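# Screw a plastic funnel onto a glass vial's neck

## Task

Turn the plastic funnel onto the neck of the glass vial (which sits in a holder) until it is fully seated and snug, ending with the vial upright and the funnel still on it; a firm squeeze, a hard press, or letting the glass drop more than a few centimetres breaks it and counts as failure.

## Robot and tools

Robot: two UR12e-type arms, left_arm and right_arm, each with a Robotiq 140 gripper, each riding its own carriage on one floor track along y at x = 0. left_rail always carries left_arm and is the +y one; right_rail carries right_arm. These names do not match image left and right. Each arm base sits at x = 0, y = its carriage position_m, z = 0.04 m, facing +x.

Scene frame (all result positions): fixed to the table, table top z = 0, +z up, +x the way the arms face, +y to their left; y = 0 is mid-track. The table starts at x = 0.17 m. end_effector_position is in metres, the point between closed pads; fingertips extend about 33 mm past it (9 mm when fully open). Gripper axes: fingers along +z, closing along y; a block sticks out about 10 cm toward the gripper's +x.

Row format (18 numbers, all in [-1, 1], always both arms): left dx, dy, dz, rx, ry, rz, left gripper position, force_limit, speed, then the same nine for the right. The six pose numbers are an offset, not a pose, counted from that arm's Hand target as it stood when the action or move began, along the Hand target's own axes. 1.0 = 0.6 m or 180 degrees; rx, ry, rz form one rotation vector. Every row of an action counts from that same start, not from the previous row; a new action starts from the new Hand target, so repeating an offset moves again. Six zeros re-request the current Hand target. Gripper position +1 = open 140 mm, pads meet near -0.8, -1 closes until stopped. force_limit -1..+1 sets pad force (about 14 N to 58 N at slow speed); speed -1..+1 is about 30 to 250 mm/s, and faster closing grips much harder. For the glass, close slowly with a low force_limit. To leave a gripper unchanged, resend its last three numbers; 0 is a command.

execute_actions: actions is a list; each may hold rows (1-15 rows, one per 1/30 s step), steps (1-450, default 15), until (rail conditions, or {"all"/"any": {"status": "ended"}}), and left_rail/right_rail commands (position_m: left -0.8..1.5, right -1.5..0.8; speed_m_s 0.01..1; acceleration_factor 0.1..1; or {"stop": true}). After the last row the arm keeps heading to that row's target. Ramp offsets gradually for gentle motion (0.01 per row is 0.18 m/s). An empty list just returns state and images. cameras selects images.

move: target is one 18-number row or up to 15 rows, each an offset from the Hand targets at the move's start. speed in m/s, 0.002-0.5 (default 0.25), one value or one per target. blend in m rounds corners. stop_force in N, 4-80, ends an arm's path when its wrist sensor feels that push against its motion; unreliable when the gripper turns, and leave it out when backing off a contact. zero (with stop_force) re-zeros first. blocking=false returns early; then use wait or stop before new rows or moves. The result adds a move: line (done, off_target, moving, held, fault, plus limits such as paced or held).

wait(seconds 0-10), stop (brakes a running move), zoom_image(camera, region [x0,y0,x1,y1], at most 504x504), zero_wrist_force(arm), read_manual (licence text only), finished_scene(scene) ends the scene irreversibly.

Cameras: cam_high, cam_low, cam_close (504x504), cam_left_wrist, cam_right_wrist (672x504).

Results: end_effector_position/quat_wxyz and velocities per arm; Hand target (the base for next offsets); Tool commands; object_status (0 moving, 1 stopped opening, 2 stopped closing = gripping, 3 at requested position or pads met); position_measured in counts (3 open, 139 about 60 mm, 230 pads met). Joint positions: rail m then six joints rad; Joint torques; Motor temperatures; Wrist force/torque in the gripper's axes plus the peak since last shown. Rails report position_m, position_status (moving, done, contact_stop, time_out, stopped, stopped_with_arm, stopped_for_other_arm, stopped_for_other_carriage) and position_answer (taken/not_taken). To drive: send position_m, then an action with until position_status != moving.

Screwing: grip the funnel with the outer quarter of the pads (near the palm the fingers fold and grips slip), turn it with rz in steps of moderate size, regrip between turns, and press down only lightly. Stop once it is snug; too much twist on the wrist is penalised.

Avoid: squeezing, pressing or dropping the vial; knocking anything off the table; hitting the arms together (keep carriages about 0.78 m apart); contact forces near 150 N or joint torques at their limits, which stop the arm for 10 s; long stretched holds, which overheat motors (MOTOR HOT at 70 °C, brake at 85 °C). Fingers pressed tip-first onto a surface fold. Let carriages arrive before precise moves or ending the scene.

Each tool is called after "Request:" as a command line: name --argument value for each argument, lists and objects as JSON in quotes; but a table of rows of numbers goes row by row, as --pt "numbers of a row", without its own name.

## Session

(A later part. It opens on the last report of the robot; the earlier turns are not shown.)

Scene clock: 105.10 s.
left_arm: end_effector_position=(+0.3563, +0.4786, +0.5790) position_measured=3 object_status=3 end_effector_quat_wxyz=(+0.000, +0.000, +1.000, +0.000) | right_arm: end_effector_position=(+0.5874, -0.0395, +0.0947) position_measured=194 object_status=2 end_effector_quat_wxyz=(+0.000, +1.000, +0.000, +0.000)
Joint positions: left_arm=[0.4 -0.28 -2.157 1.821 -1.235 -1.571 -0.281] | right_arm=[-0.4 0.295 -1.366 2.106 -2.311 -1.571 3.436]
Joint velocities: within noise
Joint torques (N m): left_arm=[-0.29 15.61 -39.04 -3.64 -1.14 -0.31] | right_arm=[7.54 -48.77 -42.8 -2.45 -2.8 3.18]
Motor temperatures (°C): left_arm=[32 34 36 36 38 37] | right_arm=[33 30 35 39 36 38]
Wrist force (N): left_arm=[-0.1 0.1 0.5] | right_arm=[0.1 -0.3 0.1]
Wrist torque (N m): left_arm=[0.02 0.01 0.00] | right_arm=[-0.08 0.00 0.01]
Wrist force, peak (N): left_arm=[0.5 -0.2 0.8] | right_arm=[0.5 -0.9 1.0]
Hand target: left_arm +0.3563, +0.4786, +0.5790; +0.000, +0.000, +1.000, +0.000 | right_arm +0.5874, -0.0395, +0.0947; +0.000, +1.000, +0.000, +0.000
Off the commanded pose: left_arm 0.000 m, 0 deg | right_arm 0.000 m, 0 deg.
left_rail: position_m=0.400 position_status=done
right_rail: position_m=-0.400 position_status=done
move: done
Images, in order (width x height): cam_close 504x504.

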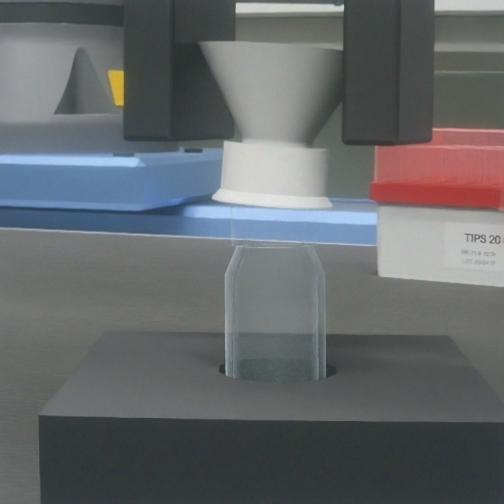

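Request:
execute_actions --actions '[{"rows":[[0,0,0,0,0,0,1,1,1,0,0,0,0,0,0,-0.2,-0.5,-1]],"steps":45}]' --cameras '["cam_close"]'

Request:
move --pt "0 0 0 0 0 0 1 1 1 0 0 0 0 0 -0.66 -0.2 -0.5 -1" --pt "0 0 0 0 0 0 1 1 1 0 0 0 0 0 0.66 -0.2 -0.5 -1" --pt "0 0 0 0 0 0 1 1 1 0 0 0 0 0 0 -0.2 -0.5 -1" --cameras '[]' --speed 0.5

Request:
move --target '[0,0,0,0,0,0,1,1,1,0,0,0,0,0,-0.5,-0.2,-0.5,-1]' --cameras '["cam_right_wrist"]' --speed 0.5

Scene clock: 108.57 s.
left_arm: end_effector_position=(+0.3563, +0.4786, +0.5790) position_measured=3 object_status=3 end_effector_quat_wxyz=(+0.000, +0.000, +1.000, +0.000) | right_arm: end_effector_position=(+0.5874, -0.0395, +0.0947) position_measured=154 object_status=3 end_effector_quat_wxyz=(+0.000, +1.000, +0.000, +0.000)
Joint positions: left_arm=[0.4 -0.28 -2.157 1.821 -1.235 -1.571 -0.28] | right_arm=[-0.4 0.295 -1.366 2.106 -2.311 -1.571 3.437]
Joint velocities: within noise
Joint torques (N m): left_arm=[-1.29 15.19 -40 -3.85 -1.38 -0.27] | right_arm=[6.42 -49.05 -38.49 -3.48 -2.85 3.06]
Motor temperatures (°C): left_arm=[32 34 36 36 38 37] | right_arm=[33 30 35 39 36 38]
Wrist force (N): left_arm=[-0.2 0.0 0.7] | right_arm=[0.3 -0.2 0.2]
Wrist torque (N m): left_arm=[0.00 0.05 0.00] | right_arm=[-0.09 -0.07 0.01]
Wrist force, peak (N): left_arm=[0.7 0.0 0.4] | right_arm=[0.7 -0.9 0.5]
Hand target: left_arm +0.3563, +0.4786, +0.5790; +0.000, +0.000, +1.000, +0.000 | right_arm +0.5874, -0.0395, +0.0947; +0.000, +1.000, +0.000, +0.000
Off the commanded pose: left_arm 0.000 m, 0 deg | right_arm 0.000 m, 0 deg.
left_rail: position_m=0.400 position_status=done
right_rail: position_m=-0.400 position_status=done
Images, in order (width x height): cam_close 504x504.

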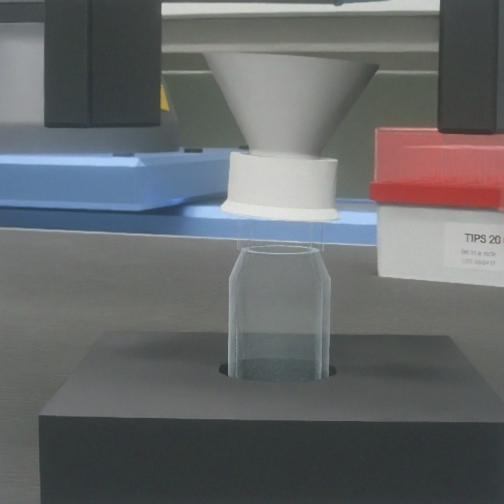

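Scene clock: 116.50 s.
left_arm: end_effector_position=(+0.3563, +0.4786, +0.5790) position_measured=3 object_status=3 end_effector_quat_wxyz=(+0.000, +0.000, +1.000, +0.000) | right_arm: end_effector_position=(+0.5874, -0.0395, +0.0947) position_measured=154 object_status=3 end_effector_quat_wxyz=(+0.000, +1.000, +0.000, +0.000)
Joint positions: left_arm=[0.4 -0.28 -2.157 1.821 -1.235 -1.571 -0.281] | right_arm=[-0.4 0.295 -1.366 2.106 -2.311 -1.571 -2.846]
Joint velocities: within noise
Joint torques (N m): left_arm=[0.71 13.02 -39.66 -3.76 -1.6 -0.45] | right_arm=[-14.44 -77.22 -30.35 -1.82 3.52 -3.09]
Motor temperatures (°C): left_arm=[32 34 36 36 38 37] | right_arm=[33 30 35 39 36 38]
Wrist force (N): left_arm=[0.1 -0.3 0.4] | right_arm=[0.0 -0.2 0.6]
Wrist torque (N m): left_arm=[-0.06 -0.01 0.01] | right_arm=[-0.08 0.00 0.02]
Wrist force, peak (N): left_arm=[0.4 -0.5 0.6] | right_arm=[1.0 0.4 0.4]
Hand target: left_arm +0.3563, +0.4786, +0.5790; +0.000, +0.000, +1.000, +0.000 | right_arm +0.5874, -0.0395, +0.0947; +0.000, +1.000, +0.000, +0.000
Off the commanded pose: left_arm 0.000 m, 0 deg | right_arm 0.000 m, 0 deg.
left_rail: position_m=0.400 position_status=done
right_rail: position_m=-0.400 position_status=done
move: done
No camera images: "cameras" was empty.

Scene clock: 118.80 s.
left_arm: end_effector_position=(+0.3563, +0.4786, +0.5790) position_measured=3 object_status=3 end_effector_quat_wxyz=(+0.000, +0.000, +1.000, +0.000) | right_arm: end_effector_position=(+0.5874, -0.0395, +0.0947) position_measured=154 object_status=3 end_effector_quat_wxyz=(+0.000, +0.707, +0.707, +0.000)
Joint positions: left_arm=[0.4 -0.28 -2.157 1.821 -1.235 -1.571 -0.28] | right_arm=[-0.4 0.295 -1.366 2.106 -2.311 -1.571 -4.417]
Joint velocities: within noise
Joint torques (N m): left_arm=[-2.33 13.4 -39.62 -3.95 -1.41 -0.73] | right_arm=[-14.05 -78.07 -30.42 -1.93 4.02 -3.13]
Motor temperatures (°C): left_arm=[32 34 36 36 38 37] | right_arm=[33 30 35 39 36 38]
Wrist force (N): left_arm=[0.0 0.3 -0.2] | right_arm=[0.6 -0.2 0.5]
Wrist torque (N m): left_arm=[0.05 0.00 0.00] | right_arm=[-0.05 -0.12 0.01]
Wrist force, peak (N): left_arm=[0.6 -0.3 0.6] | right_arm=[1.1 -0.4 0.5]
Hand target: left_arm +0.3563, +0.4786, +0.5790; +0.000, +0.000, +1.000, +0.000 | right_arm +0.5874, -0.0395, +0.0947; +0.000, +0.707, +0.707, +0.000
Off the commanded pose: left_arm 0.000 m, 0 deg | right_arm 0.000 m, 0 deg.
left_rail: position_m=0.400 position_status=done
right_rail: position_m=-0.400 position_status=done
move: done
Images, in order (width x height): cam_right_wrist 672x504.

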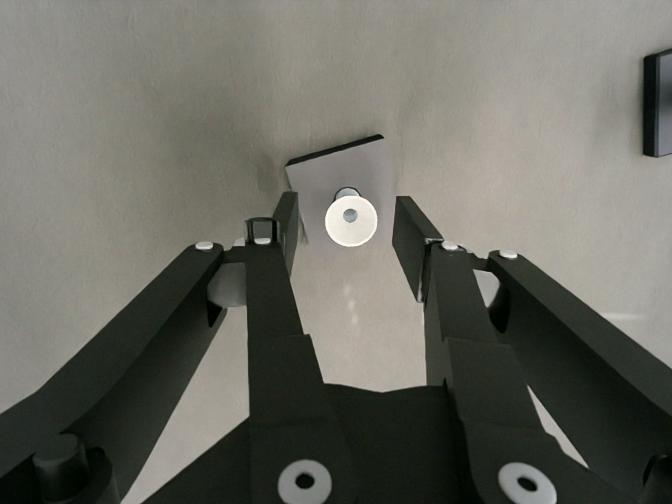

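Request:
move --target '[0,0,0,0,0,0,1,1,1,0,0.003,0,0,0,-0.5,-0.2,-0.5,-1]' --cameras '["cam_right_wrist","cam_low","cam_close"]' --speed 0.5

Request:
zoom_image --camera "cam_right_wrist" --region '[260, 130, 440, 265]'

Request:
zoom_image --camera "cam_close" --region '[150, 80, 400, 330]'

Request:
zoom_image --camera "cam_low" --region '[180, 245, 220, 285]'

Scene clock: 122.30 s.
left_arm: end_effector_position=(+0.3563, +0.4786, +0.5790) position_measured=3 object_status=3 end_effector_quat_wxyz=(+0.000, +0.000, +1.000, +0.000) | right_arm: end_effector_position=(+0.5892, -0.0395, +0.0947) position_measured=154 object_status=3 end_effector_quat_wxyz=(+0.000, +0.000, +1.000, +0.000)
Joint positions: left_arm=[0.4 -0.28 -2.157 1.821 -1.235 -1.571 -0.281] | right_arm=[-0.4 0.294 -1.364 2.103 -2.31 -1.571 -5.989]
Joint velocities: within noise
Joint torques (N m): left_arm=[-0.75 14.61 -39.92 -3.57 -1.4 -0.17] | right_arm=[-14.53 -78.39 -29.91 -1.97 3.85 -2.93]
Motor temperatures (°C): left_arm=[32 34 36 36 38 37] | right_arm=[33 30 35 39 36 38]
Wrist force (N): left_arm=[0.0 -0.1 0.1] | right_arm=[0.0 -0.3 0.5]
Wrist torque (N m): left_arm=[-0.02 0.01 0.00] | right_arm=[-0.10 0.00 0.00]
Wrist force, peak (N): left_arm=[0.2 0.0 0.8] | right_arm=[0.9 -0.4 0.7]
Hand target: left_arm +0.3563, +0.4786, +0.5790; +0.000, +0.000, +1.000, +0.000 | right_arm +0.5892, -0.0395, +0.0947; +0.000, +0.000, +1.000, +0.000
Off the commanded pose: left_arm 0.000 m, 0 deg | right_arm 0.000 m, 0 deg.
left_rail: position_m=0.400 position_status=done
right_rail: position_m=-0.400 position_status=done
move: done
Images, in order (width x height): cam_low 504x504, cam_close 504x504, cam_right_wrist 672x504.

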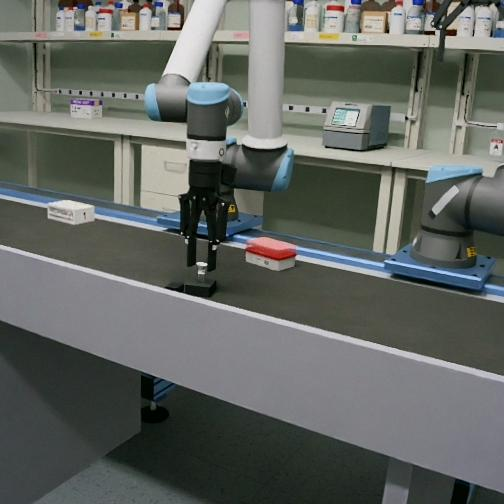

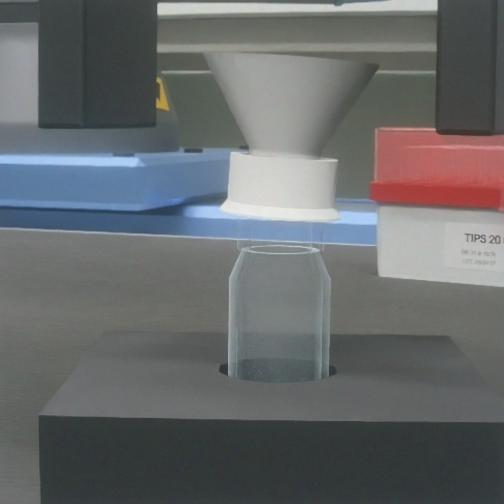

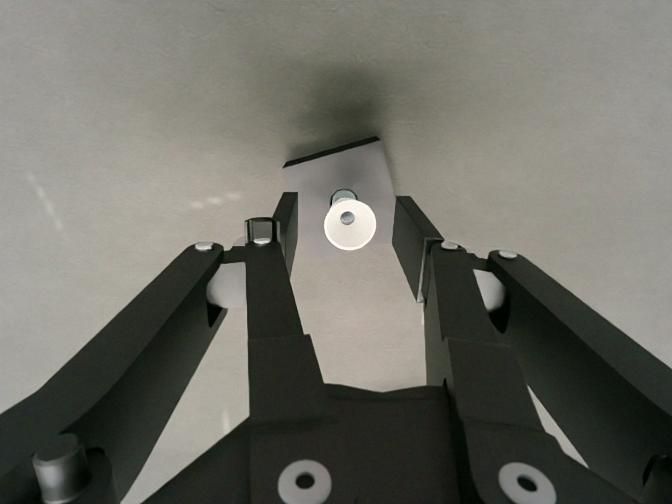

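Scaled by 2.800 from the camera's 672x504 image, which has a finer 960x720 frame.

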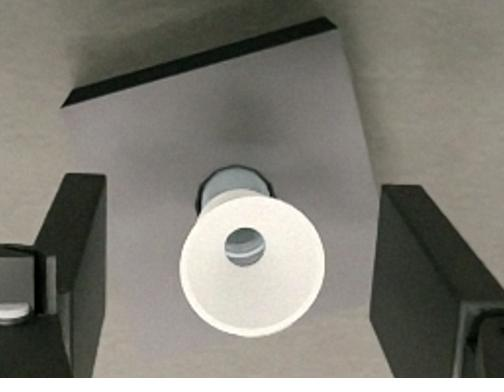

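Scaled by 2.016 from the camera's 504x504 image, which has a finer 720x720 frame.

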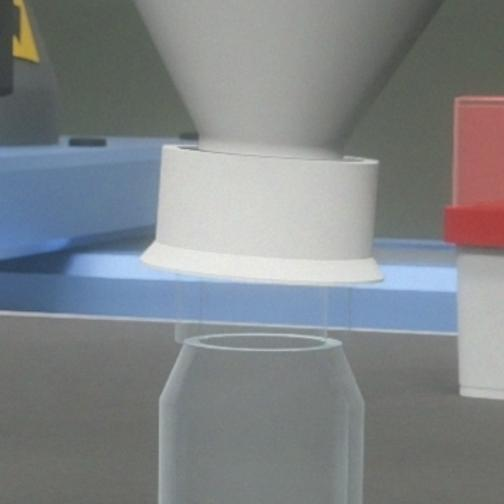

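Scaled by 12.600 from the camera's 504x504 image, which has a finer 720x720 frame.

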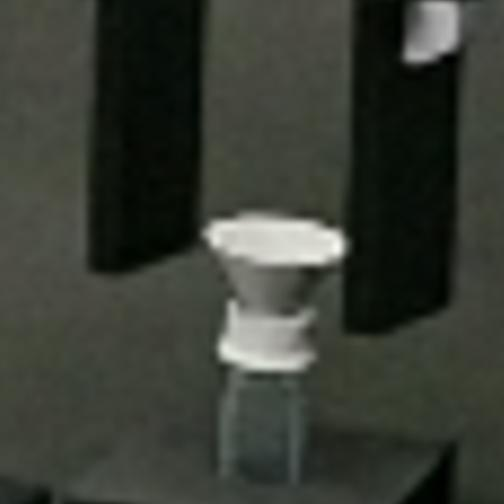

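Request:
move --target '[0,0,0,0,0,0,1,1,1,0.002,-0.0005,0.0025,0,0,0,-0.2,-0.4,-1]' --cameras '[]' --speed 0.05

Request:
execute_actions --actions '[{"rows":[[0,0,0,0,0,0,1,1,1,0,0,0,0,0,0,-1,-0.4,-1]],"steps":75}]' --cameras '["cam_close","cam_low"]'

Request:
zoom_image --camera "cam_close" --region '[150, 80, 400, 330]'

Request:
zoom_image --camera "cam_low" --region '[180, 245, 220, 285]'

Scene clock: 126.37 s.
left_arm: end_effector_position=(+0.3563, +0.4786, +0.5790) position_measured=3 object_status=3 end_effector_quat_wxyz=(+0.000, +0.000, +1.000, +0.000) | right_arm: end_effector_position=(+0.5880, -0.0399, +0.0933) position_measured=154 object_status=3 end_effector_quat_wxyz=(+0.000, +0.000, +1.000, +0.000)
Joint positions: left_arm=[0.4 -0.28 -2.157 1.821 -1.235 -1.571 -0.281] | right_arm=[-0.4 0.294 -1.363 2.106 -2.314 -1.571 -5.989]
Joint velocities: within noise
Joint torques (N m): left_arm=[-0.55 13.32 -39.69 -3.8 -1.34 -0.2] | right_arm=[2.98 -49.16 -30.58 -8.17 3.11 1.17]
Motor temperatures (°C): left_arm=[32 34 36 36 38 37] | right_arm=[33 30 35 39 36 38]
Wrist force (N): left_arm=[0.1 0.1 0.2] | right_arm=[0.1 0.0 -0.6]
Wrist torque (N m): left_arm=[0.01 -0.01 0.00] | right_arm=[-0.02 -0.02 0.01]
Wrist force, peak (N): left_arm=[0.1 -0.6 0.8] | right_arm=[0.3 -0.8 0.6]
Hand target: left_arm +0.3563, +0.4786, +0.5790; +0.000, +0.000, +1.000, +0.000 | right_arm +0.5880, -0.0398, +0.0932; +0.000, +0.000, +1.000, +0.000
Off the commanded pose: left_arm 0.000 m, 0 deg | right_arm 0.000 m, 0 deg.
left_rail: position_m=0.400 position_status=done
right_rail: position_m=-0.400 position_status=done
move: done
No camera images: "cameras" was empty.

Scene clock: 129.07 s.
left_arm: end_effector_position=(+0.3563, +0.4786, +0.5790) position_measured=3 object_status=3 end_effector_quat_wxyz=(+0.000, +0.000, +1.000, +0.000) | right_arm: end_effector_position=(+0.5880, -0.0398, +0.0932) position_measured=194 object_status=2 end_effector_quat_wxyz=(+0.000, +0.000, +1.000, +0.000)
Joint positions: left_arm=[0.4 -0.28 -2.157 1.821 -1.235 -1.571 -0.281] | right_arm=[-0.4 0.294 -1.363 2.106 -2.314 -1.571 -5.989]
Joint velocities: within noise
Joint torques (N m): left_arm=[-0.94 14.64 -39.89 -3.69 -1.36 0.09] | right_arm=[4.41 -48.49 -34.12 -5.85 3.58 2.62]
Motor temperatures (°C): left_arm=[32 34 36 36 38 37] | right_arm=[33 30 35 39 36 38]
Wrist force (N): left_arm=[0.1 -0.2 -0.2] | right_arm=[0.2 -0.6 -0.7]
Wrist torque (N m): left_arm=[-0.06 -0.02 0.00] | right_arm=[-0.17 -0.03 0.01]
Wrist force, peak (N): left_arm=[0.1 -0.4 0.7] | right_arm=[0.3 0.7 -0.6]
Hand target: left_arm +0.3563, +0.4786, +0.5790; +0.000, +0.000, +1.000, +0.000 | right_arm +0.5880, -0.0398, +0.0932; +0.000, +0.000, +1.000, +0.000
Off the commanded pose: left_arm 0.000 m, 0 deg | right_arm 0.000 m, 0 deg.
left_rail: position_m=0.400 position_status=done
right_rail: position_m=-0.400 position_status=done
Images, in order (width x height): cam_low 504x504, cam_close 504x504.

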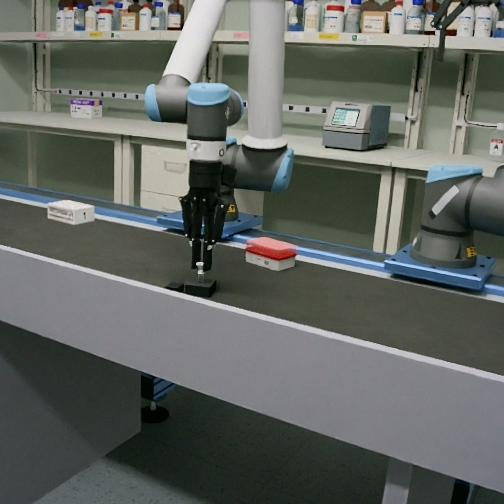

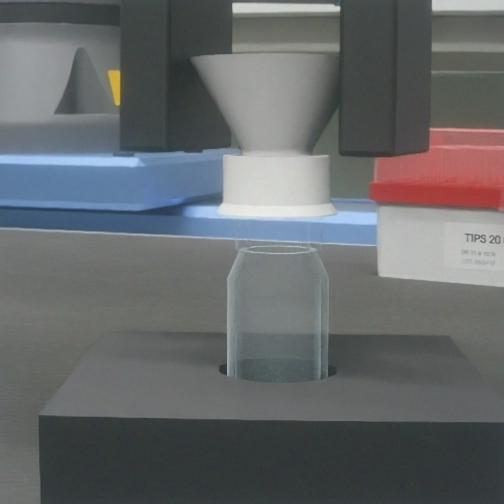

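Scaled by 2.016 from the camera's 504x504 image, which has a finer 720x720 frame.

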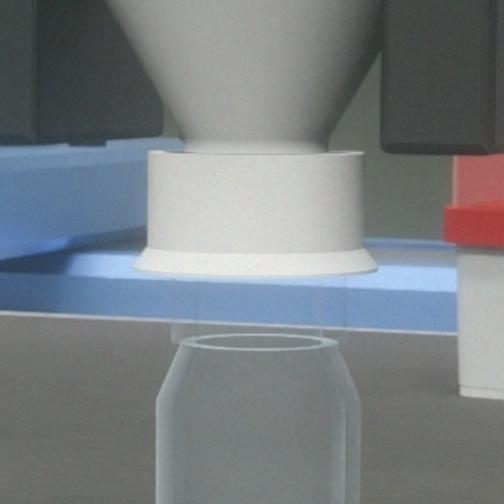

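Scaled by 12.600 from the camera's 504x504 image, which has a finer 720x720 frame.

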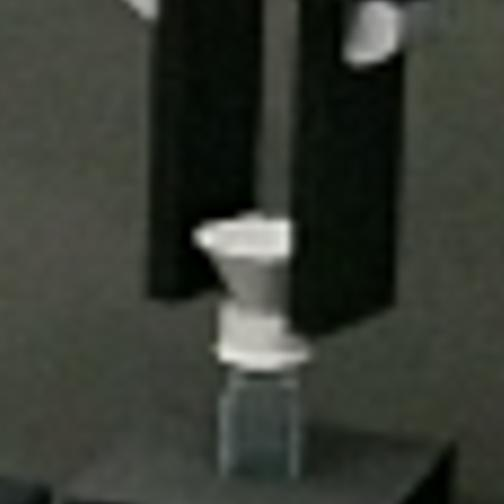

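Request:
move --pt "0 0 0 0 0 0 1 1 1 0 0.0007 0.001 0 0 0.5 -1 -0.4 -1" --pt "0 0 0 0 0 0 1 1 1 0 0.0007 0.002 0 0 1 -1 -0.4 -1" --pt "0 0 0 0 0 0 1 1 1 0 0.0007 0.003 0 0 -0.5 -1 -0.4 -1" --cameras '["cam_close"]' --speed 0.3

Request:
zoom_image --camera "cam_close" --region '[150, 80, 400, 330]'

Request:
move --pt "0 0 0 0 0 0 1 1 1 0 0 0.001 0 0 0.5 -1 -0.4 -1" --pt "0 0 0 0 0 0 1 1 1 0 0 0.002 0 0 1 -1 -0.4 -1" --cameras '["cam_close","cam_low"]' --speed 0.3

Request:
zoom_image --camera "cam_close" --region '[150, 80, 400, 330]'

Scene clock: 139.07 s.
left_arm: end_effector_position=(+0.3563, +0.4786, +0.5790) position_measured=3 object_status=3 end_effector_quat_wxyz=(+0.000, +0.000, +1.000, +0.000) | right_arm: end_effector_position=(+0.5880, -0.0394, +0.0914) position_measured=194 object_status=2 end_effector_quat_wxyz=(+0.000, +0.707, -0.707, +0.000)
Joint positions: left_arm=[0.4 -0.28 -2.157 1.821 -1.235 -1.571 -0.281] | right_arm=[-0.4 0.295 -1.361 2.107 -2.317 -1.571 -1.276]
Joint velocities: within noise
Joint torques (N m): left_arm=[-2.01 16.29 -39.33 -3.67 -1.72 -0.08] | right_arm=[7.02 -47.3 -40.06 -1.5 -2.72 3.5]
Motor temperatures (°C): left_arm=[32 34 36 36 38 37] | right_arm=[33 30 35 39 36 38]
Wrist force (N): left_arm=[-0.2 -0.1 0.3] | right_arm=[0.7 -1.6 -1.6]
Wrist torque (N m): left_arm=[-0.02 0.04 -0.01] | right_arm=[-0.01 -0.08 0.00]
Wrist force, peak (N): left_arm=[0.9 0.2 0.4] | right_arm=[0.6 0.9 -4.4]
Hand target: left_arm +0.3563, +0.4786, +0.5790; +0.000, +0.000, +1.000, +0.000 | right_arm +0.5880, -0.0394, +0.0914; +0.000, +0.707, -0.707, +0.000
Off the commanded pose: left_arm 0.000 m, 0 deg | right_arm 0.000 m, 0 deg.
left_rail: position_m=0.400 position_status=done
right_rail: position_m=-0.400 position_status=done
move: done
Images, in order (width x height): cam_close 504x504.

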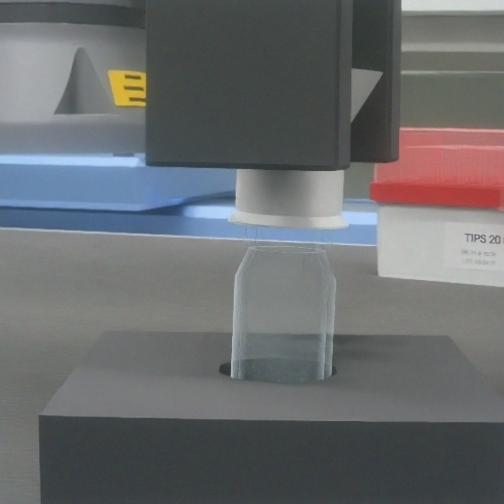

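Scaled by 2.016 from the camera's 504x504 image, which has a finer 720x720 frame.

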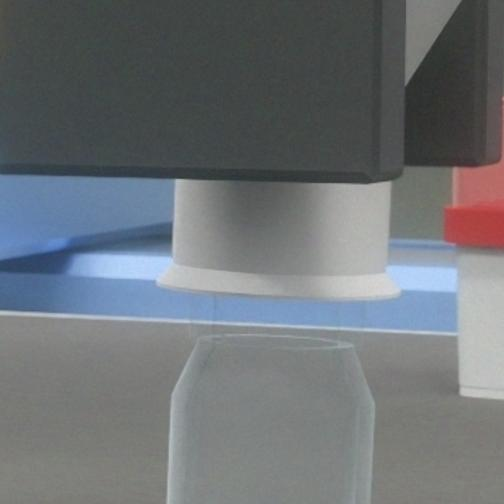

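Scene clock: 145.53 s.
left_arm: end_effector_position=(+0.3563, +0.4786, +0.5790) position_measured=3 object_status=3 end_effector_quat_wxyz=(+0.000, +0.000, +1.000, +0.000) | right_arm: end_effector_position=(+0.5880, -0.0394, +0.0902) position_measured=194 object_status=2 end_effector_quat_wxyz=(+0.000, +0.707, +0.707, +0.000)
Joint positions: left_arm=[0.4 -0.28 -2.157 1.821 -1.235 -1.571 -0.281] | right_arm=[-0.4 0.295 -1.359 2.108 -2.32 -1.571 1.866]
Joint velocities: within noise
Joint torques (N m): left_arm=[-3.38 13.13 -40.24 -3.76 -1.63 0.34] | right_arm=[8.57 -46.92 -40.38 -1.24 -2.89 3.61]
Motor temperatures (°C): left_arm=[32 34 36 36 38 37] | right_arm=[33 30 35 39 36 38]
Wrist force (N): left_arm=[-0.1 0.2 0.5] | right_arm=[0.2 1.3 -1.8]
Wrist torque (N m): left_arm=[0.03 0.02 0.00] | right_arm=[-0.04 0.00 0.01]
Wrist force, peak (N): left_arm=[0.1 -0.5 0.8] | right_arm=[0.8 1.7 -3.3]
Hand target: left_arm +0.3563, +0.4786, +0.5790; +0.000, +0.000, +1.000, +0.000 | right_arm +0.5880, -0.0394, +0.0902; +0.000, +0.707, +0.707, +0.000
Off the commanded pose: left_arm 0.000 m, 0 deg | right_arm 0.000 m, 0 deg.
left_rail: position_m=0.400 position_status=done
right_rail: position_m=-0.400 position_status=done
move: done
Images, in order (width x height): cam_low 504x504, cam_close 504x504.

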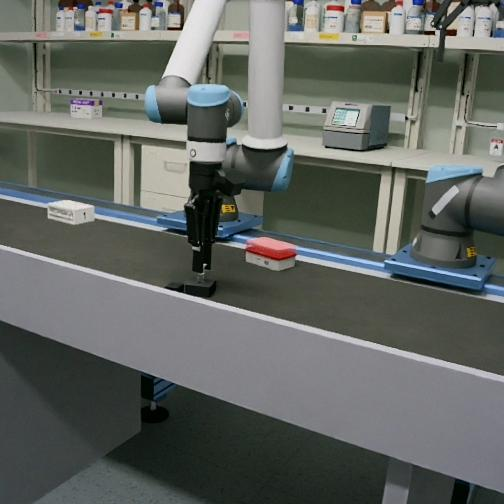

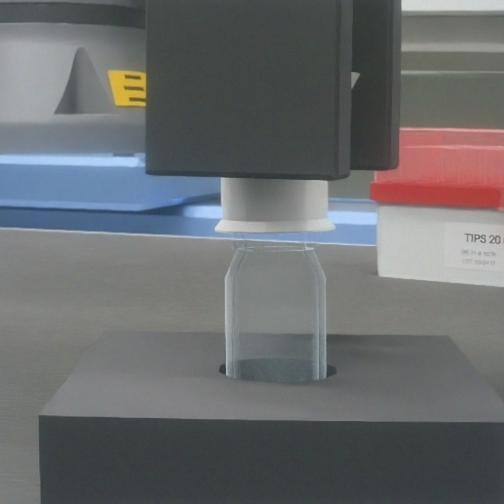

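Scaled by 2.016 from the camera's 504x504 image, which has a finer 720x720 frame.

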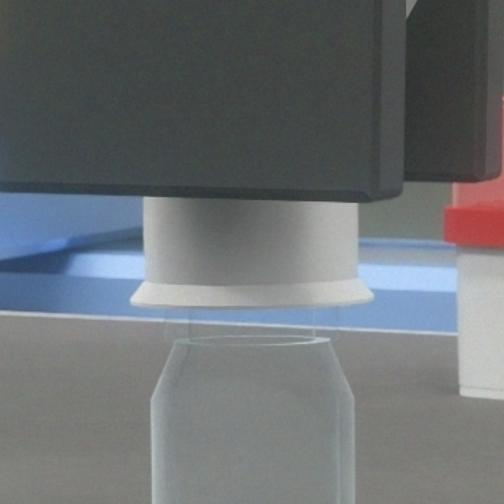

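Request:
move --pt "0 0 0 0 0 0 1 1 1 0 0 0.0009 0 0 0.6 -1 -0.4 -1" --pt "0 0 0 0 0 0 1 1 1 0 0 0.0018 0 0 -0.75 -1 -0.4 -1" --cameras '["cam_close"]' --speed 0.3

Request:
zoom_image --camera "cam_close" --region '[150, 80, 400, 330]'

Request:
execute_actions --actions '[{"rows":[[0,0,0,0,0,0,1,1,1,0,0,0,0,0,0,-0.2,-0.4,-1]],"steps":45}]' --cameras '["cam_close","cam_right_wrist"]'

Request:
zoom_image --camera "cam_close" --region '[150, 80, 400, 330]'

Scene clock: 154.27 s.
left_arm: end_effector_position=(+0.3563, +0.4786, +0.5790) position_measured=3 object_status=3 end_effector_quat_wxyz=(+0.000, +0.000, +1.000, +0.000) | right_arm: end_effector_position=(+0.5880, -0.0394, +0.0892) position_measured=194 object_status=2 end_effector_quat_wxyz=(+0.000, -0.383, +0.924, +0.000)
Joint positions: left_arm=[0.4 -0.28 -2.157 1.821 -1.235 -1.571 -0.281] | right_arm=[-0.4 0.295 -1.358 2.108 -2.322 -1.571 5.793]
Joint velocities: within noise
Joint torques (N m): left_arm=[-2.79 14.66 -39.23 -4.1 -1.57 -0.13] | right_arm=[6.77 -47.81 -42.24 -1.61 -2.57 3.42]
Motor temperatures (°C): left_arm=[32 34 36 36 38 37] | right_arm=[33 30 35 39 36 38]
Wrist force (N): left_arm=[0.1 0.2 0.4] | right_arm=[0.3 -1.3 -0.2]
Wrist torque (N m): left_arm=[0.04 -0.01 0.00] | right_arm=[-0.05 -0.08 0.00]
Wrist force, peak (N): left_arm=[0.2 -0.9 0.3] | right_arm=[0.4 -2.2 -2.6]
Hand target: left_arm +0.3563, +0.4786, +0.5790; +0.000, +0.000, +1.000, +0.000 | right_arm +0.5880, -0.0394, +0.0892; +0.000, -0.383, +0.924, +0.000
Off the commanded pose: left_arm 0.000 m, 0 deg | right_arm 0.000 m, 0 deg.
left_rail: position_m=0.400 position_status=done
right_rail: position_m=-0.400 position_status=done
move: done
Images, in order (width x height): cam_close 504x504.

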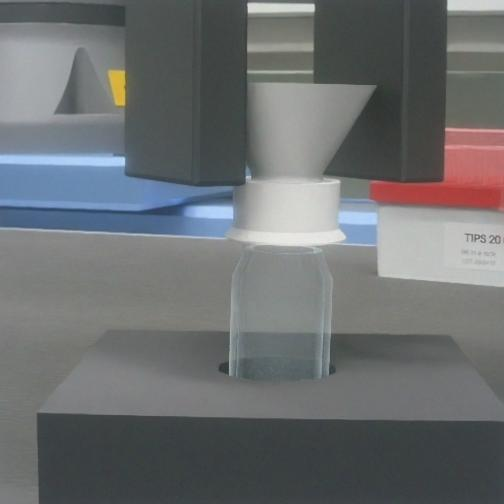

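Scaled by 2.016 from the camera's 504x504 image, which has a finer 720x720 frame.

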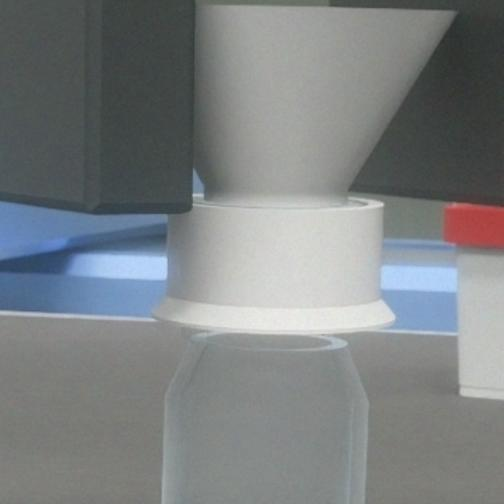

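Scene clock: 155.97 s.
left_arm: end_effector_position=(+0.3563, +0.4786, +0.5790) position_measured=3 object_status=3 end_effector_quat_wxyz=(+0.000, +0.000, +1.000, +0.000) | right_arm: end_effector_position=(+0.5880, -0.0394, +0.0891) position_measured=154 object_status=3 end_effector_quat_wxyz=(+0.000, -0.383, +0.924, +0.000)
Joint positions: left_arm=[0.4 -0.28 -2.157 1.821 -1.235 -1.571 -0.281] | right_arm=[-0.4 0.295 -1.358 2.108 -2.322 -1.571 5.793]
Joint velocities: within noise
Joint torques (N m): left_arm=[-2.61 16.83 -40.25 -4.05 -1.93 -0.28] | right_arm=[6.15 -52.05 -41.67 -3.11 -2.83 3.07]
Motor temperatures (°C): left_arm=[32 34 36 36 38 37] | right_arm=[33 30 35 39 36 38]
Wrist force (N): left_arm=[0.0 -0.1 0.4] | right_arm=[0.3 -0.6 0.3]
Wrist torque (N m): left_arm=[-0.03 0.01 0.00] | right_arm=[-0.15 -0.07 0.00]
Wrist force, peak (N): left_arm=[-0.1 -0.5 0.7] | right_arm=[0.0 -1.3 0.1]
Hand target: left_arm +0.3563, +0.4786, +0.5790; +0.000, +0.000, +1.000, +0.000 | right_arm +0.5880, -0.0394, +0.0892; +0.000, -0.383, +0.924, +0.000
Off the commanded pose: left_arm 0.000 m, 0 deg | right_arm 0.000 m, 0 deg.
left_rail: position_m=0.400 position_status=done
right_rail: position_m=-0.400 position_status=done
Images, in order (width x height): cam_close 504x504, cam_right_wrist 672x504.

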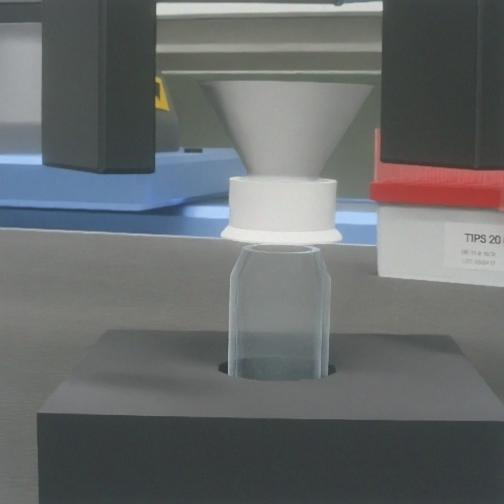

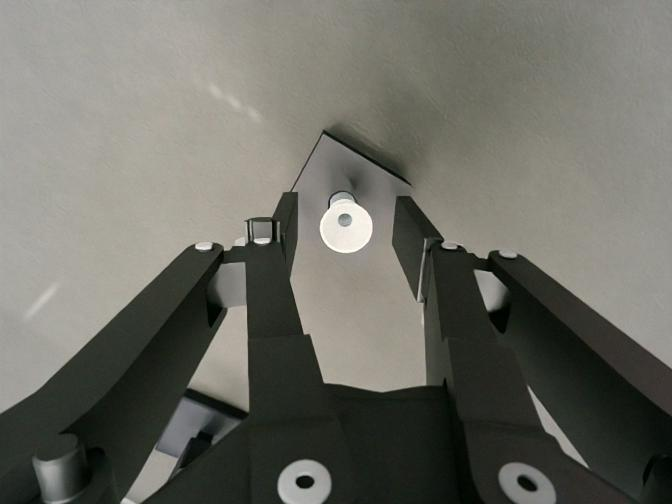

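Scaled by 2.016 from the camera's 504x504 image, which has a finer 720x720 frame.

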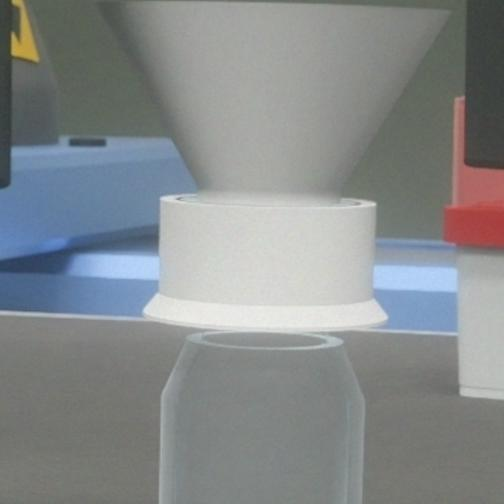

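Request:
move --pt "0 0 0 0 0 0 1 1 1 0 0 0 0 0 -0.83 -0.2 -0.4 -1" --pt "0 0 0 0 0 0 1 1 1 0 0 0 0 0 0.34 -0.2 -0.4 -1" --pt "0 0 0 0 0 0 1 1 1 0 0 0 0 0 -0.5 -0.2 -0.4 -1" --cameras '["cam_right_wrist"]' --speed 0.5

Request:
zoom_image --camera "cam_right_wrist" --region '[260, 130, 440, 265]'

Scene clock: 166.23 s.
left_arm: end_effector_position=(+0.3563, +0.4786, +0.5790) position_measured=3 object_status=3 end_effector_quat_wxyz=(+0.000, +0.000, +1.000, +0.000) | right_arm: end_effector_position=(+0.5880, -0.0394, +0.0891) position_measured=154 object_status=3 end_effector_quat_wxyz=(+0.000, +0.924, -0.383, +0.000)
Joint positions: left_arm=[0.4 -0.28 -2.157 1.821 -1.235 -1.571 -0.28] | right_arm=[-0.4 0.295 -1.358 2.108 -2.322 -1.571 -2.061]
Joint velocities: within noise
Joint torques (N m): left_arm=[-3.77 14.63 -40.73 -3.47 -1.74 0.02] | right_arm=[-13.75 -78.1 -30.07 -1.89 3.75 -3.35]
Motor temperatures (°C): left_arm=[32 34 36 36 38 37] | right_arm=[33 30 35 39 36 38]
Wrist force (N): left_arm=[-0.1 -0.1 0.1] | right_arm=[0.3 -0.1 0.4]
Wrist torque (N m): left_arm=[-0.03 0.02 0.01] | right_arm=[-0.06 -0.06 0.01]
Wrist force, peak (N): left_arm=[0.5 -0.1 0.8] | right_arm=[0.9 -0.2 1.0]
Hand target: left_arm +0.3563, +0.4786, +0.5790; +0.000, +0.000, +1.000, +0.000 | right_arm +0.5880, -0.0394, +0.0892; +0.000, +0.924, -0.383, +0.000
Off the commanded pose: left_arm 0.000 m, 0 deg | right_arm 0.000 m, 0 deg.
left_rail: position_m=0.400 position_status=done
right_rail: position_m=-0.400 position_status=done
move: done
Images, in order (width x height): cam_right_wrist 672x504.

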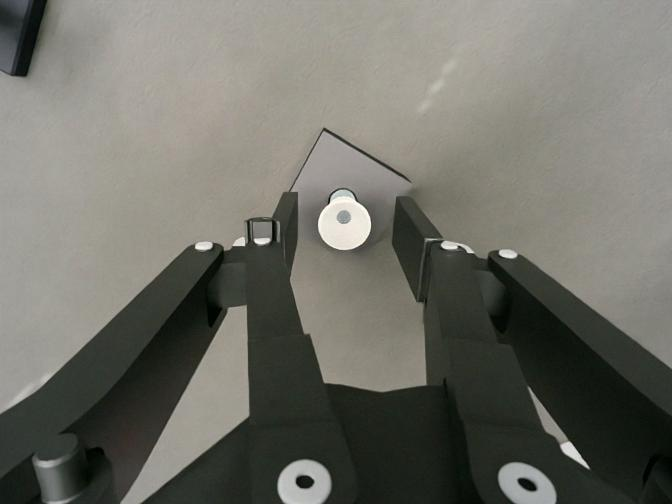

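Scaled by 2.800 from the camera's 672x504 image, which has a finer 960x720 frame.

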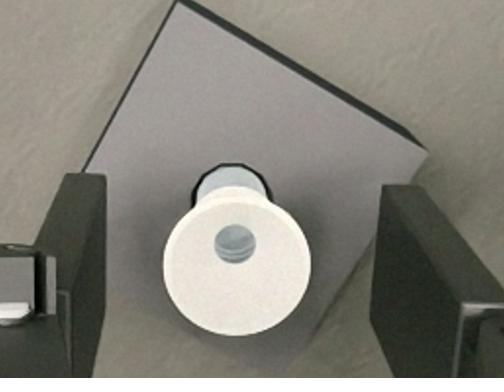

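Request:
move --target '[0,0,0,0,0,0,1,1,1,0,-0.0014,0.0005,0,0,0,-0.2,-0.4,-1]' --cameras '[]' --speed 0.05

Request:
execute_actions --actions '[{"rows":[[0,0,0,0,0,0,1,1,1,0,0,0,0,0,0,-1,0,-1]],"steps":75}]' --cameras '[]'

Request:
move --pt "0 0 0 0 0 0 1 1 1 0 0 0.0008 0 0 0.5 -1 0 -1" --cameras '["cam_close"]' --speed 0.3

Request:
zoom_image --camera "cam_close" --region '[150, 80, 400, 330]'

Scene clock: 168.00 s.
left_arm: end_effector_position=(+0.3563, +0.4786, +0.5790) position_measured=3 object_status=3 end_effector_quat_wxyz=(+0.000, +0.000, +1.000, +0.000) | right_arm: end_effector_position=(+0.5886, -0.0389, +0.0889) position_measured=154 object_status=3 end_effector_quat_wxyz=(+0.000, +0.924, -0.383, +0.000)
Joint positions: left_arm=[0.4 -0.28 -2.157 1.821 -1.235 -1.571 -0.28] | right_arm=[-0.4 0.295 -1.356 2.107 -2.322 -1.571 -2.061]
Joint velocities: within noise
Joint torques (N m): left_arm=[-0.99 15.91 -40.95 -3.9 -2.16 -0.24] | right_arm=[7.35 -48.48 -42.51 -7.7 3.72 3.14]
Motor temperatures (°C): left_arm=[32 34 36 36 38 37] | right_arm=[33 30 35 39 36 38]
Wrist force (N): left_arm=[0.3 0.3 0.2] | right_arm=[0.5 -0.2 0.7]
Wrist torque (N m): left_arm=[0.05 -0.05 0.00] | right_arm=[-0.07 -0.10 0.00]
Wrist force, peak (N): left_arm=[0.7 -0.3 0.3] | right_arm=[0.2 -0.4 1.0]
Hand target: left_arm +0.3563, +0.4786, +0.5790; +0.000, +0.000, +1.000, +0.000 | right_arm +0.5886, -0.0388, +0.0889; +0.000, +0.924, -0.383, +0.000
Off the commanded pose: left_arm 0.000 m, 0 deg | right_arm 0.000 m, 0 deg.
left_rail: position_m=0.400 position_status=done
right_rail: position_m=-0.400 position_status=done
move: done
No camera images: "cameras" was empty.

Scene clock: 170.70 s.
left_arm: end_effector_position=(+0.3563, +0.4786, +0.5790) position_measured=3 object_status=3 end_effector_quat_wxyz=(+0.000, +0.000, +1.000, +0.000) | right_arm: end_effector_position=(+0.5886, -0.0388, +0.0889) position_measured=197 object_status=2 end_effector_quat_wxyz=(+0.000, +0.924, -0.383, +0.000)
Joint positions: left_arm=[0.4 -0.28 -2.157 1.821 -1.235 -1.571 -0.28] | right_arm=[-0.4 0.295 -1.356 2.107 -2.322 -1.571 -2.061]
Joint velocities: within noise
Joint torques (N m): left_arm=[-3.83 16.4 -40.4 -4.34 -2.07 -0.13] | right_arm=[7.07 -50.82 -37.96 -6.27 3.47 3.1]
Motor temperatures (°C): left_arm=[32 34 36 36 38 37] | right_arm=[33 30 35 39 36 38]
Wrist force (N): left_arm=[0.0 -0.2 0.6] | right_arm=[-0.2 -0.4 -1.6]
Wrist torque (N m): left_arm=[-0.04 0.00 0.00] | right_arm=[-0.12 0.05 0.01]
Wrist force, peak (N): left_arm=[-0.6 -0.1 0.7] | right_arm=[0.0 -0.4 -2.2]
Hand target: left_arm +0.3563, +0.4786, +0.5790; +0.000, +0.000, +1.000, +0.000 | right_arm +0.5886, -0.0388, +0.0889; +0.000, +0.924, -0.383, +0.000
Off the commanded pose: left_arm 0.000 m, 0 deg | right_arm 0.000 m, 0 deg.
left_rail: position_m=0.400 position_status=done
right_rail: position_m=-0.400 position_status=done
No camera images: "cameras" was empty.

Scene clock: 173.93 s.
left_arm: end_effector_position=(+0.3563, +0.4786, +0.5790) position_measured=3 object_status=3 end_effector_quat_wxyz=(+0.000, +0.000, +1.000, +0.000) | right_arm: end_effector_position=(+0.5886, -0.0388, +0.0884) position_measured=197 object_status=2 end_effector_quat_wxyz=(+0.000, -0.383, +0.924, +0.000)
Joint positions: left_arm=[0.4 -0.28 -2.157 1.821 -1.235 -1.571 -0.28] | right_arm=[-0.4 0.295 -1.356 2.107 -2.323 -1.571 -0.49]
Joint velocities: within noise
Joint torques (N m): left_arm=[-3.54 15.38 -39.52 -4.35 -1.54 0.01] | right_arm=[7.84 -44.4 -37.56 -0.56 -2.53 3.16]
Motor temperatures (°C): left_arm=[32 34 36 36 38 37] | right_arm=[33 30 35 39 36 38]
Wrist force (N): left_arm=[-0.1 0.0 0.1] | right_arm=[-0.2 -1.5 -6.5]
Wrist torque (N m): left_arm=[0.00 0.03 0.00] | right_arm=[0.13 0.04 -0.05]
Wrist force, peak (N): left_arm=[0.4 -0.3 0.7] | right_arm=[0.1 -2.4 -8.1]
Hand target: left_arm +0.3563, +0.4786, +0.5790; +0.000, +0.000, +1.000, +0.000 | right_arm +0.5886, -0.0388, +0.0884; +0.000, -0.383, +0.924, +0.000
Off the commanded pose: left_arm 0.000 m, 0 deg | right_arm 0.000 m, 0 deg.
left_rail: position_m=0.400 position_status=done
right_rail: position_m=-0.400 position_status=done
move: done
Images, in order (width x height): cam_close 504x504.

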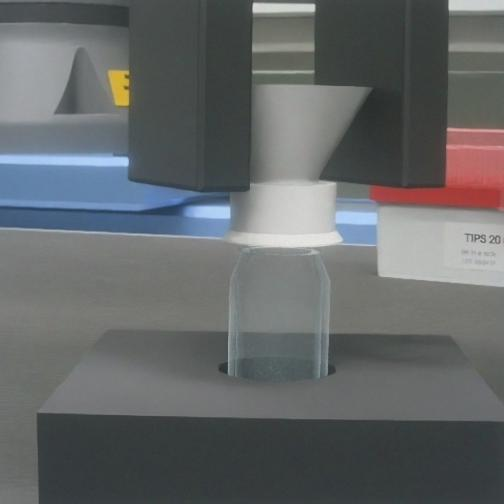

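Scaled by 2.016 from the camera's 504x504 image, which has a finer 720x720 frame.

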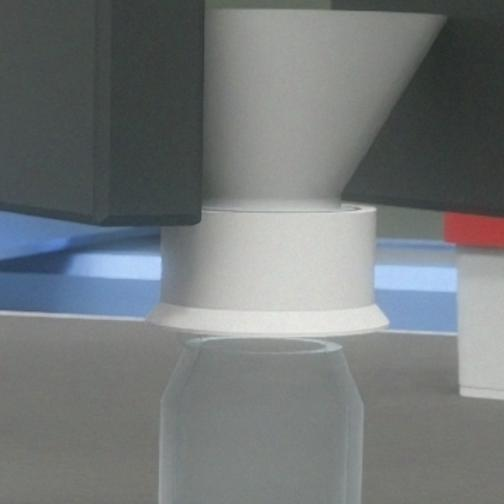

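Request:
move --pt "0 0 0 0 0 0 1 1 1 0 0 0.0002 0 0 0.5 -1 0 -1" --cameras '["cam_close"]' --speed 0.3

Request:
move --pt "0 0 0 0 0 0 1 1 1 0 0 0.0002 0 0 0.5 -1 0 -1" --cameras '["cam_close"]' --speed 0.3

Request:
move --pt "0 0 0 0 0 0 1 1 1 0 0 0.0002 0 0 0.5 -1 0 -1" --cameras '["cam_close"]' --speed 0.3

Request:
zoom_image --camera "cam_close" --region '[150, 80, 400, 330]'

Scene clock: 178.10 s.
left_arm: end_effector_position=(+0.3563, +0.4786, +0.5790) position_measured=3 object_status=3 end_effector_quat_wxyz=(+0.000, +0.000, +1.000, +0.000) | right_arm: end_effector_position=(+0.5886, -0.0388, +0.0883) position_measured=197 object_status=2 end_effector_quat_wxyz=(+0.000, +0.383, +0.924, +0.000)
Joint positions: left_arm=[0.4 -0.28 -2.157 1.821 -1.235 -1.571 -0.281] | right_arm=[-0.4 0.295 -1.355 2.107 -2.323 -1.571 1.081]
Joint velocities: within noise
Joint torques (N m): left_arm=[-2.42 14.63 -39.55 -3.8 -2.21 0.25] | right_arm=[7.27 -43.24 -38.18 -1.03 -2.62 3.21]
Motor temperatures (°C): left_arm=[32 34 36 36 38 37] | right_arm=[33 30 35 39 36 38]
Wrist force (N): left_arm=[0.0 -0.1 0.3] | right_arm=[0.3 -1.0 -8.0]
Wrist torque (N m): left_arm=[-0.03 0.00 0.00] | right_arm=[-0.04 -0.13 -0.05]
Wrist force, peak (N): left_arm=[0.4 -0.6 0.5] | right_arm=[0.0 -2.4 -9.4]
Hand target: left_arm +0.3563, +0.4786, +0.5790; +0.000, +0.000, +1.000, +0.000 | right_arm +0.5886, -0.0388, +0.0883; +0.000, +0.383, +0.924, +0.000
Off the commanded pose: left_arm 0.000 m, 0 deg | right_arm 0.000 m, 0 deg.
left_rail: position_m=0.400 position_status=done
right_rail: position_m=-0.400 position_status=done
move: done
Images, in order (width x height): cam_close 504x504.

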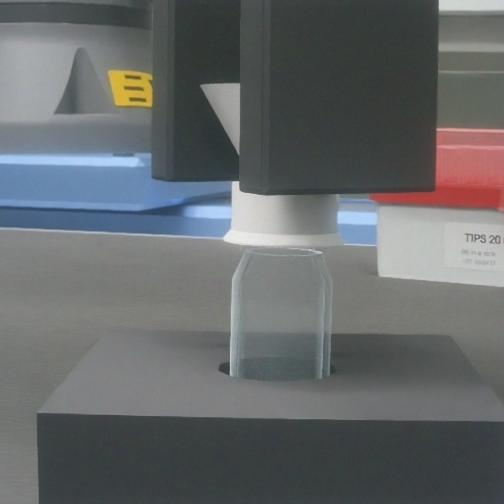

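Scene clock: 181.33 s.
left_arm: end_effector_position=(+0.3563, +0.4786, +0.5790) position_measured=3 object_status=3 end_effector_quat_wxyz=(+0.000, +0.000, +1.000, +0.000) | right_arm: end_effector_position=(+0.5886, -0.0388, +0.0881) position_measured=197 object_status=2 end_effector_quat_wxyz=(+0.000, +0.924, +0.383, +0.000)
Joint positions: left_arm=[0.4 -0.28 -2.157 1.821 -1.235 -1.571 -0.281] | right_arm=[-0.4 0.295 -1.355 2.108 -2.323 -1.571 2.652]
Joint velocities: within noise
Joint torques (N m): left_arm=[-3.81 13.5 -39.95 -3.94 -1.75 -0.24] | right_arm=[8.09 -41 -37.12 -0.27 -2.64 3.11]
Motor temperatures (°C): left_arm=[32 34 36 36 38 37] | right_arm=[33 30 35 39 36 38]
Wrist force (N): left_arm=[0.2 -0.1 0.4] | right_arm=[-0.6 0.8 -9.2]
Wrist torque (N m): left_arm=[-0.04 -0.03 0.00] | right_arm=[-0.05 0.08 -0.05]
Wrist force, peak (N): left_arm=[0.7 -0.5 -0.1] | right_arm=[-0.3 -0.5 -10.8]
Hand target: left_arm +0.3563, +0.4786, +0.5790; +0.000, +0.000, +1.000, +0.000 | right_arm +0.5886, -0.0388, +0.0881; +0.000, +0.924, +0.383, +0.000
Off the commanded pose: left_arm 0.000 m, 0 deg | right_arm 0.000 m, 0 deg.
left_rail: position_m=0.400 position_status=done
right_rail: position_m=-0.400 position_status=done
move: done
Images, in order (width x height): cam_close 504x504.

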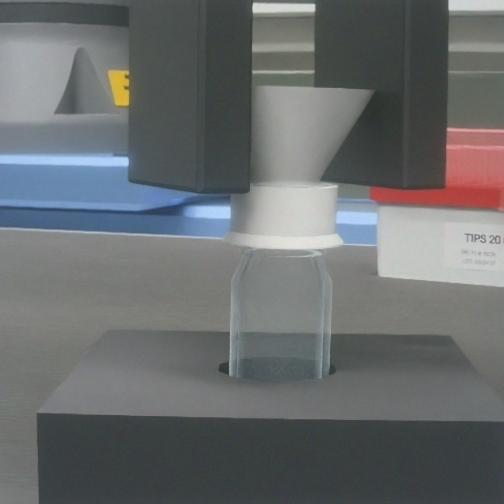

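Scene clock: 184.57 s.
left_arm: end_effector_position=(+0.3563, +0.4786, +0.5790) position_measured=3 object_status=3 end_effector_quat_wxyz=(+0.000, +0.000, +1.000, +0.000) | right_arm: end_effector_position=(+0.5886, -0.0388, +0.0880) position_measured=197 object_status=2 end_effector_quat_wxyz=(+0.000, +0.924, -0.383, +0.000)
Joint positions: left_arm=[0.4 -0.28 -2.157 1.821 -1.235 -1.571 -0.28] | right_arm=[-0.4 0.295 -1.355 2.108 -2.324 -1.571 4.222]
Joint velocities: within noise
Joint torques (N m): left_arm=[-4.55 14.02 -40.18 -3.79 -2.18 -0.01] | right_arm=[8.73 -40.83 -36.05 -0.42 -3.13 3.24]
Motor temperatures (°C): left_arm=[32 34 36 36 38 37] | right_arm=[33 30 35 39 35 38]
Wrist force (N): left_arm=[0.0 0.0 0.4] | right_arm=[0.6 0.1 -11.2]
Wrist torque (N m): left_arm=[0.00 -0.01 0.00] | right_arm=[-0.06 -0.09 -0.08]
Wrist force, peak (N): left_arm=[0.1 0.0 1.0] | right_arm=[0.1 1.1 -12.5]
Hand target: left_arm +0.3563, +0.4786, +0.5790; +0.000, +0.000, +1.000, +0.000 | right_arm +0.5886, -0.0388, +0.0880; +0.000, +0.924, -0.383, +0.000
Off the commanded pose: left_arm 0.000 m, 0 deg | right_arm 0.000 m, 0 deg.
left_rail: position_m=0.400 position_status=done
right_rail: position_m=-0.400 position_status=done
move: done
Images, in order (width x height): cam_close 504x504.

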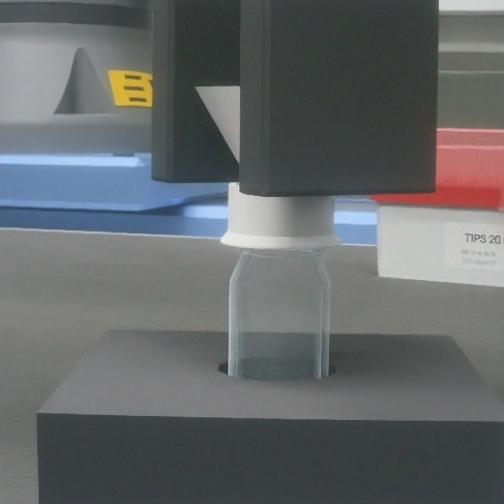

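Scaled by 2.016 from the camera's 504x504 image, which has a finer 720x720 frame.

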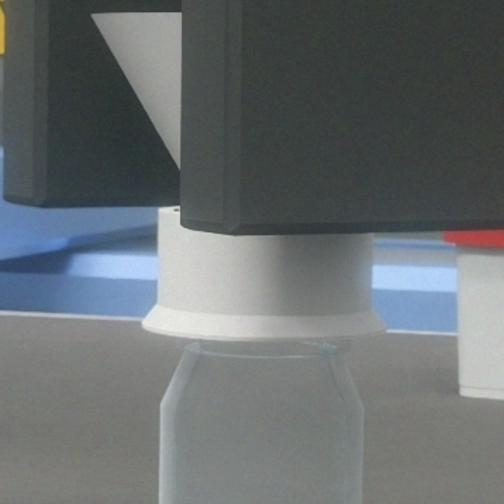

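Request:
move --target '[0,0,0,0,0,0,1,1,1,0,0,0,0,0,0.5,-1,0,-1]' --speed 0.3 --cameras '["cam_close"]'

Request:
zoom_image --camera "cam_close" --region '[150, 80, 400, 330]'

Scene clock: 190.37 s.
left_arm: end_effector_position=(+0.3563, +0.4786, +0.5790) position_measured=3 object_status=3 end_effector_quat_wxyz=(+0.000, +0.000, +1.000, +0.000) | right_arm: end_effector_position=(+0.5886, -0.0388, +0.0881) position_measured=197 object_status=2 end_effector_quat_wxyz=(+0.000, -0.383, +0.924, +0.000)
Joint positions: left_arm=[0.4 -0.28 -2.157 1.821 -1.235 -1.571 -0.281] | right_arm=[-0.4 0.295 -1.355 2.108 -2.324 -1.571 5.793]
Joint velocities: within noise
Joint torques (N m): left_arm=[-5.63 14.28 -39.59 -4.05 -2.43 -0.26] | right_arm=[7.82 -41.34 -36.58 0.42 -2.62 2.99]
Motor temperatures (°C): left_arm=[32 34 36 36 38 37] | right_arm=[33 30 35 39 35 38]
Wrist force (N): left_arm=[0.3 -0.1 0.6] | right_arm=[0.5 -1.5 -10.2]
Wrist torque (N m): left_arm=[-0.03 -0.06 0.00] | right_arm=[0.06 -0.10 -0.08]
Wrist force, peak (N): left_arm=[0.2 -0.1 0.9] | right_arm=[1.2 -0.5 -13.8]
Hand target: left_arm +0.3563, +0.4786, +0.5790; +0.000, +0.000, +1.000, +0.000 | right_arm +0.5886, -0.0388, +0.0880; +0.000, -0.383, +0.924, +0.000
Off the commanded pose: left_arm 0.000 m, 0 deg | right_arm 0.000 m, 0 deg.
left_rail: position_m=0.400 position_status=done
right_rail: position_m=-0.400 position_status=done
move: done
Images, in order (width x height): cam_close 504x504.

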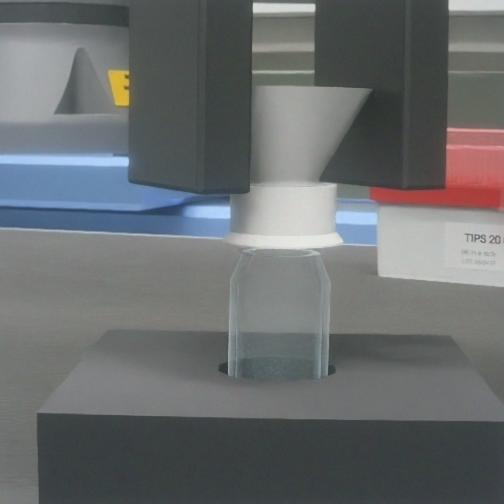

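Scaled by 2.016 from the camera's 504x504 image, which has a finer 720x720 frame.

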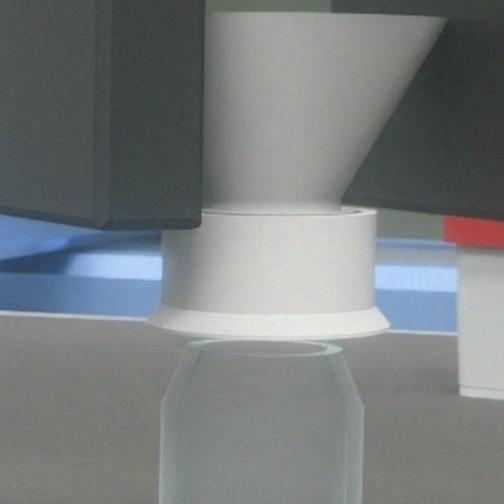

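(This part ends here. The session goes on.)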